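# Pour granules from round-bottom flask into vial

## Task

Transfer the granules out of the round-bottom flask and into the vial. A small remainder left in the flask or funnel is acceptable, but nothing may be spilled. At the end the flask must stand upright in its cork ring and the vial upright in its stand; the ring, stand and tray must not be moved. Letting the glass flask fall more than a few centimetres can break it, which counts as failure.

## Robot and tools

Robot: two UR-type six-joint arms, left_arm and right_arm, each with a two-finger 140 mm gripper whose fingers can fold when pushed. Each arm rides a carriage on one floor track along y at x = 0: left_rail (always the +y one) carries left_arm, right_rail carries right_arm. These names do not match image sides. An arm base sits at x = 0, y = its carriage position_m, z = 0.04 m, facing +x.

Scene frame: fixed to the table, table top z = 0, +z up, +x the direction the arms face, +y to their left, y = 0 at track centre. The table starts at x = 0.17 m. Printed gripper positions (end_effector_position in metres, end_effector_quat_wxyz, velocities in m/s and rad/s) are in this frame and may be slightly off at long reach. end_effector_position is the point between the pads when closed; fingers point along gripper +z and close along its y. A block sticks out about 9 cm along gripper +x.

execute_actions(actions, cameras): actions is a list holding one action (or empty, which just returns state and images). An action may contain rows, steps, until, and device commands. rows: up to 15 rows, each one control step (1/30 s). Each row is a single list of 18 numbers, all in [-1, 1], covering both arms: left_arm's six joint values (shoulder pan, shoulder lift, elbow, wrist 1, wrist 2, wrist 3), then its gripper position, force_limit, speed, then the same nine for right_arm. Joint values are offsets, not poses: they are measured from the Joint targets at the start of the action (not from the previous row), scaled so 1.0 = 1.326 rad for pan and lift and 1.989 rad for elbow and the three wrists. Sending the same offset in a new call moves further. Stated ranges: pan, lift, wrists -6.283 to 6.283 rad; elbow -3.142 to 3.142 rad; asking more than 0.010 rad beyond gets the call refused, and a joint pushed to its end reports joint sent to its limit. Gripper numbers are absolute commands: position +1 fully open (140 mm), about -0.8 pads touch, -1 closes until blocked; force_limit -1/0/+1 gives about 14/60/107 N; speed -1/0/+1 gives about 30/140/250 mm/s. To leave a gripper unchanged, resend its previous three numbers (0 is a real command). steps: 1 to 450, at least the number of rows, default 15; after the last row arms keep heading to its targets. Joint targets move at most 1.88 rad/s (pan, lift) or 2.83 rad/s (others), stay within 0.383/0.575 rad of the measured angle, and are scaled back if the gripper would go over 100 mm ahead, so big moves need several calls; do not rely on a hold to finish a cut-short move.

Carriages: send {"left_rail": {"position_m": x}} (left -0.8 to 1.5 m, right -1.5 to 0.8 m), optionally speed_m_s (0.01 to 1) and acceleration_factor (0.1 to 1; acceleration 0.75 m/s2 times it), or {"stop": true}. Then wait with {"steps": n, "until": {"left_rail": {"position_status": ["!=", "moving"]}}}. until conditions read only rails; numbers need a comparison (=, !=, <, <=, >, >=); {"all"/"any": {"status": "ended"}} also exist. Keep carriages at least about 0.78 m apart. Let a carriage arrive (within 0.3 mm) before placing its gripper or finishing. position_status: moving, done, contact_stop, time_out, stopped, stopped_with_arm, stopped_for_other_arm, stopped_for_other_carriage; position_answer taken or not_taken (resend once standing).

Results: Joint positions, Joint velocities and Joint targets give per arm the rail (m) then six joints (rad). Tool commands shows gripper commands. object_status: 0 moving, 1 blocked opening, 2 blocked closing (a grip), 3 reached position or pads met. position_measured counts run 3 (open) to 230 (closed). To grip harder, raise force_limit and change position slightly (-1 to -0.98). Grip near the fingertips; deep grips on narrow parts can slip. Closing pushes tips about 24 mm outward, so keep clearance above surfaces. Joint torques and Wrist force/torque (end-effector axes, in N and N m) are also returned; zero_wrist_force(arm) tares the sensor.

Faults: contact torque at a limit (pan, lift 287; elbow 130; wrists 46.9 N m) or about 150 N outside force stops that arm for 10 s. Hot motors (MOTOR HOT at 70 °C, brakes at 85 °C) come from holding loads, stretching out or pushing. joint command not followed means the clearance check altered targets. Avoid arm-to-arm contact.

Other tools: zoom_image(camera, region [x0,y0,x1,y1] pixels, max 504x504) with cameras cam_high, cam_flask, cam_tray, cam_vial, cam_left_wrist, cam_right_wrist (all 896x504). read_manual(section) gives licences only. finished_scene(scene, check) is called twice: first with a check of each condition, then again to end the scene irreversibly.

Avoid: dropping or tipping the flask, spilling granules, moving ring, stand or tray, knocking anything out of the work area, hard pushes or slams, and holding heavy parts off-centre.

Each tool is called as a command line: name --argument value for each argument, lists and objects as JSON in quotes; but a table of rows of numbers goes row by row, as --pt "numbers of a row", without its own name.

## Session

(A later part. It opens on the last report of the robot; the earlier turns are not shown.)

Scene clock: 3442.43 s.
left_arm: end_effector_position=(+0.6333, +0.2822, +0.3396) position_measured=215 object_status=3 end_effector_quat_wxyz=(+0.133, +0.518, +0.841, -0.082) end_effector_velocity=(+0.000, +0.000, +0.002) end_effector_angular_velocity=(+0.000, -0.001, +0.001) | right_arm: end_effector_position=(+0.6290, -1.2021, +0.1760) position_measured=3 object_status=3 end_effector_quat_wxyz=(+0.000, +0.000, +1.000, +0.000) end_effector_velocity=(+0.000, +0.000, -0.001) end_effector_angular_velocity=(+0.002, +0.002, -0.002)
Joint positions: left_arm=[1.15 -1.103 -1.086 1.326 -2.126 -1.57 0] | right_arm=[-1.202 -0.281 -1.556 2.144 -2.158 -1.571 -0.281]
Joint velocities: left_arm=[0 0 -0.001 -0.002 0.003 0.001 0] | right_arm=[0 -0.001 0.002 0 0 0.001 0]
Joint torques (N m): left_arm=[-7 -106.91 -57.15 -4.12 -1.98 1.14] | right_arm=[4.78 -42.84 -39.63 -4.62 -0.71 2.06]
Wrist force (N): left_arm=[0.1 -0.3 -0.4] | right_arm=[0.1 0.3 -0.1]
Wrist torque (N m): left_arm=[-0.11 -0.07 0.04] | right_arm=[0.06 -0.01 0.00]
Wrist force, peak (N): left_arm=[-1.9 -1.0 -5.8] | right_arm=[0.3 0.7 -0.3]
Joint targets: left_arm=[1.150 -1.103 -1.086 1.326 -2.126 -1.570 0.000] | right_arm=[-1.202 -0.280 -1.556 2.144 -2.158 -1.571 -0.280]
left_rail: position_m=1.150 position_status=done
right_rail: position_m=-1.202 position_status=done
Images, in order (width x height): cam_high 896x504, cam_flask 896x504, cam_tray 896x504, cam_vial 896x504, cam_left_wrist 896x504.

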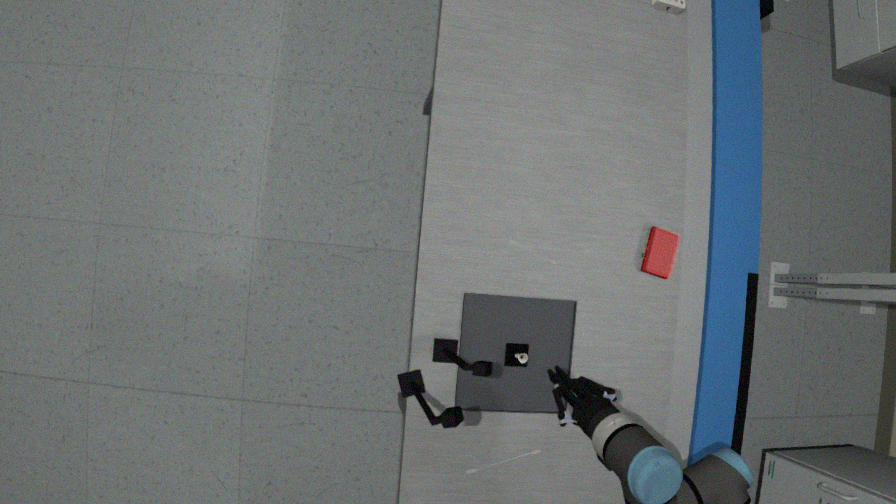

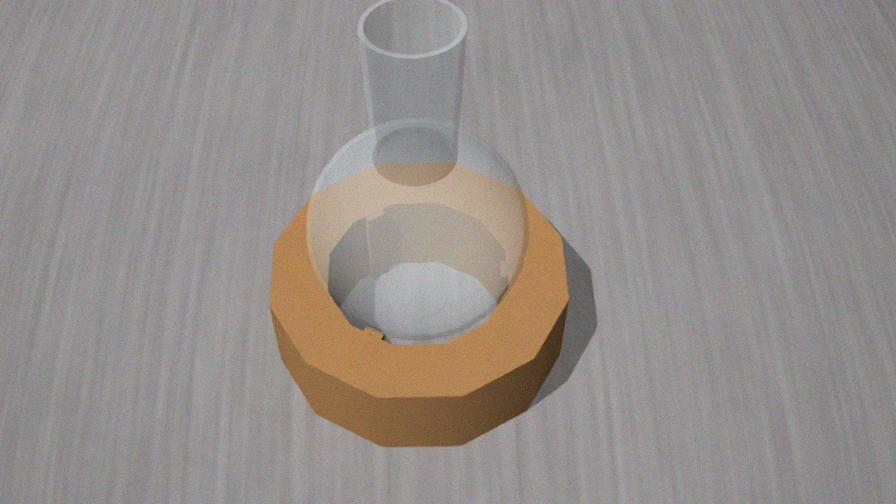

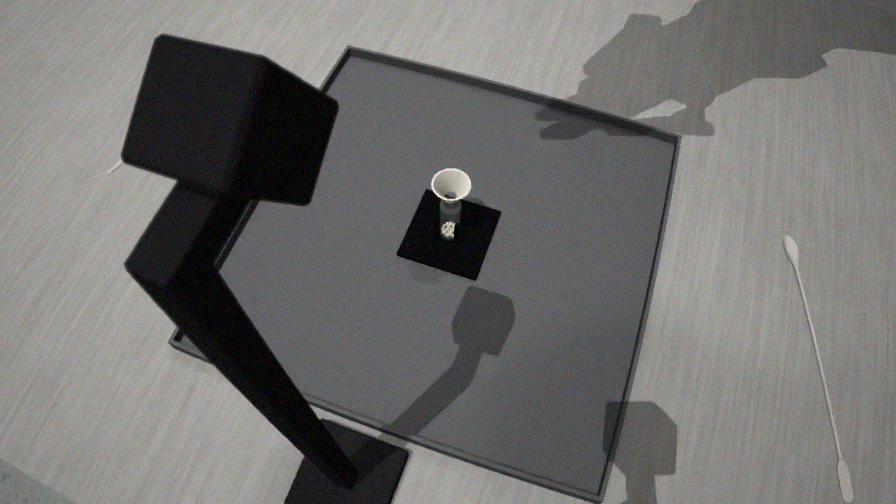

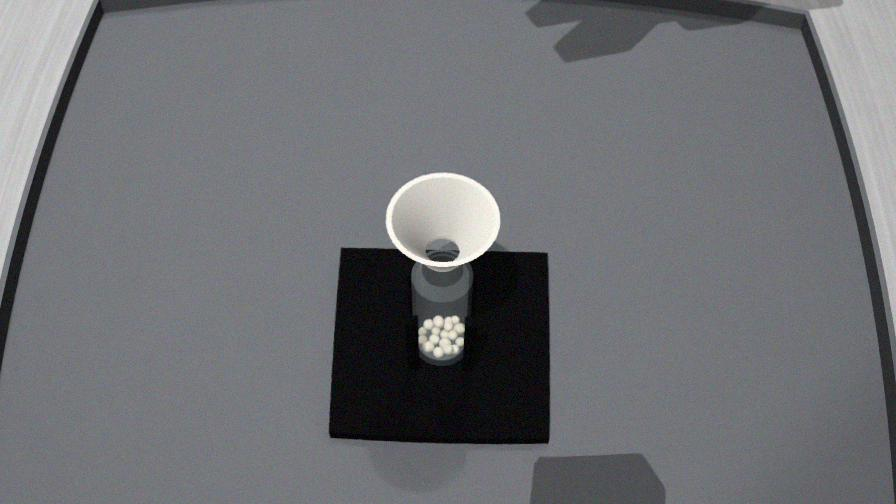

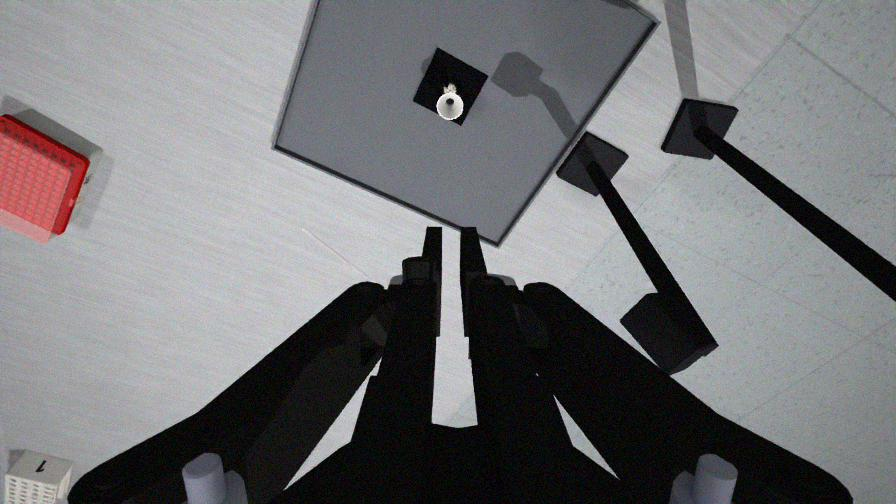

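execute_actions --actions '[]' --cameras '["cam_flask", "cam_vial", "cam_tray"]'

Scene clock: 3576.57 s.
left_arm: end_effector_position=(+0.6333, +0.2823, +0.3399) position_measured=215 object_status=3 end_effector_quat_wxyz=(+0.133, +0.518, +0.841, -0.082) end_effector_velocity=(+0.000, +0.000, +0.000) end_effector_angular_velocity=(-0.001, +0.002, +0.003) | right_arm: end_effector_position=(+0.6290, -1.2021, +0.1760) position_measured=3 object_status=3 end_effector_quat_wxyz=(+0.000, +0.000, +1.000, +0.000) end_effector_velocity=(+0.001, +0.000, +0.001) end_effector_angular_velocity=(-0.001, -0.003, +0.001)
Joint positions: left_arm=[1.15 -1.103 -1.086 1.326 -2.126 -1.57 0] | right_arm=[-1.202 -0.281 -1.556 2.144 -2.158 -1.571 -0.28]
Joint velocities: left_arm=[0 0 0 0 0 -0.001 -0.003] | right_arm=[0 0.001 -0.001 -0.001 -0.001 0 0]
Joint torques (N m): left_arm=[-6.34 -108.48 -52.55 -4.31 -1.84 0.97] | right_arm=[4.53 -46.31 -39.71 -4.28 -0.52 1.69]
Wrist force (N): left_arm=[0.2 -0.1 -0.7] | right_arm=[0.0 0.2 0.1]
Wrist torque (N m): left_arm=[-0.08 -0.10 0.04] | right_arm=[0.03 0.01 0.00]
Wrist force, peak (N): left_arm=[0.3 -0.5 -1.0] | right_arm=[0.1 0.6 0.2]
Joint targets: left_arm=[1.150 -1.103 -1.086 1.326 -2.126 -1.570 0.000] | right_arm=[-1.202 -0.280 -1.556 2.144 -2.158 -1.571 -0.280]
Tool commands: left_gripper/position=-0.69 left_gripper/force_limit=-1.0 left_gripper/speed=-1.0 right_gripper/position=+1.0 right_gripper/force_limit=+1.0 right_gripper/speed=+1.0
left_rail: position_m=1.150 position_status=done
right_rail: position_m=-1.202 position_status=done
Images, in order (width x height): cam_flask 896x504, cam_tray 896x504, cam_vial 896x504.

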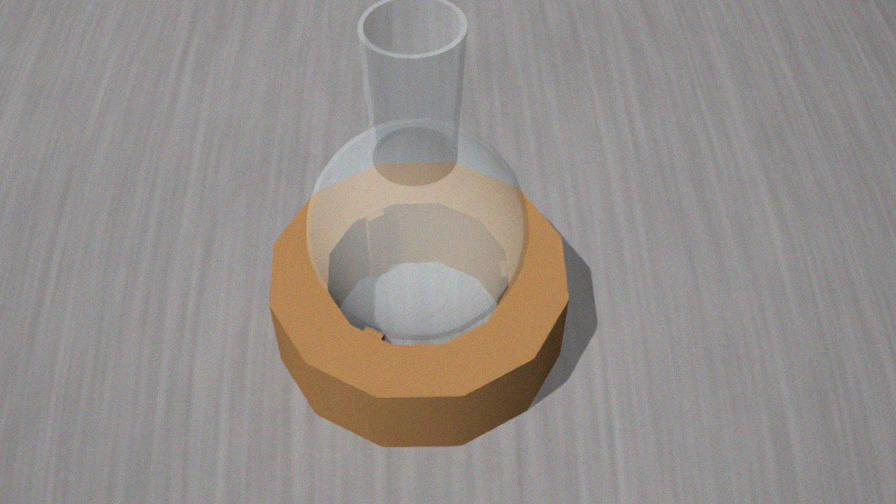

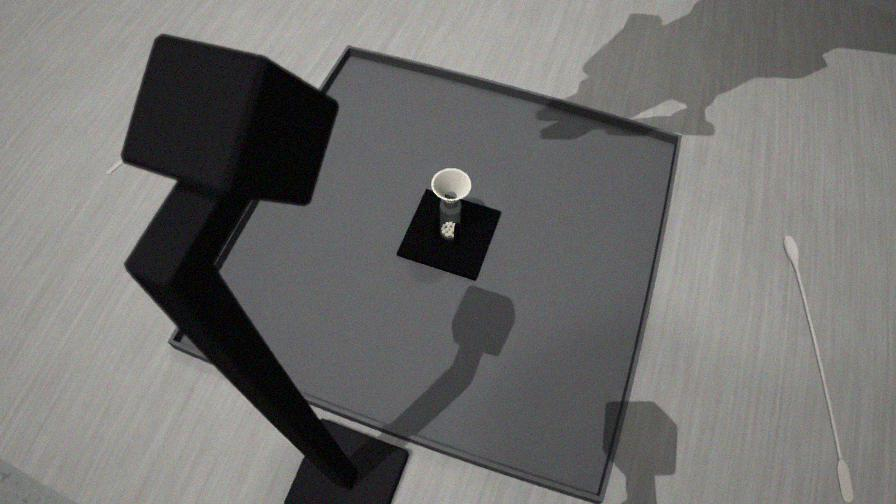

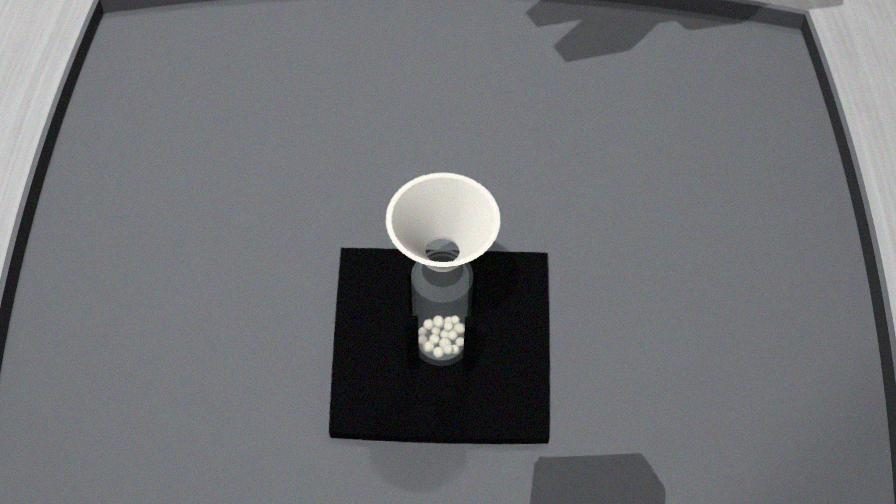

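finished_scene --scene 2 --check "Looked anew at fresh cam_flask, cam_tray and cam_vial pictures: unchanged since the first check. Granules: about 20 white beads lie at the vial's bottom, the funnel cone and throat are clear, and no bead shows in the flask bulb or neck; the exact number cannot be counted because beads hide one another. Spilt: no bead on tray, stand plate, along the tray walls or on the table around tray and ring in cam_tray, cam_vial, cam_flask and the wrist views; areas hidden by the camera poles were seen in wrist views from other angles; the strip y 0.6-0.8 m is not covered closely, but the flask crossed it upright. Flask: standing in the cork ring with its neck vertical, mouth at the same pixel (413, 28), nothing touching it; a slight tilt in depth would not show clearly. Vial: upright in the stand, funnel seated level. Ring, stand and tray corners are at the same pixels as before. Arms and rails are at rest, left gripper hovers clear at z 0.34 m."

The scene is finished: the task was done.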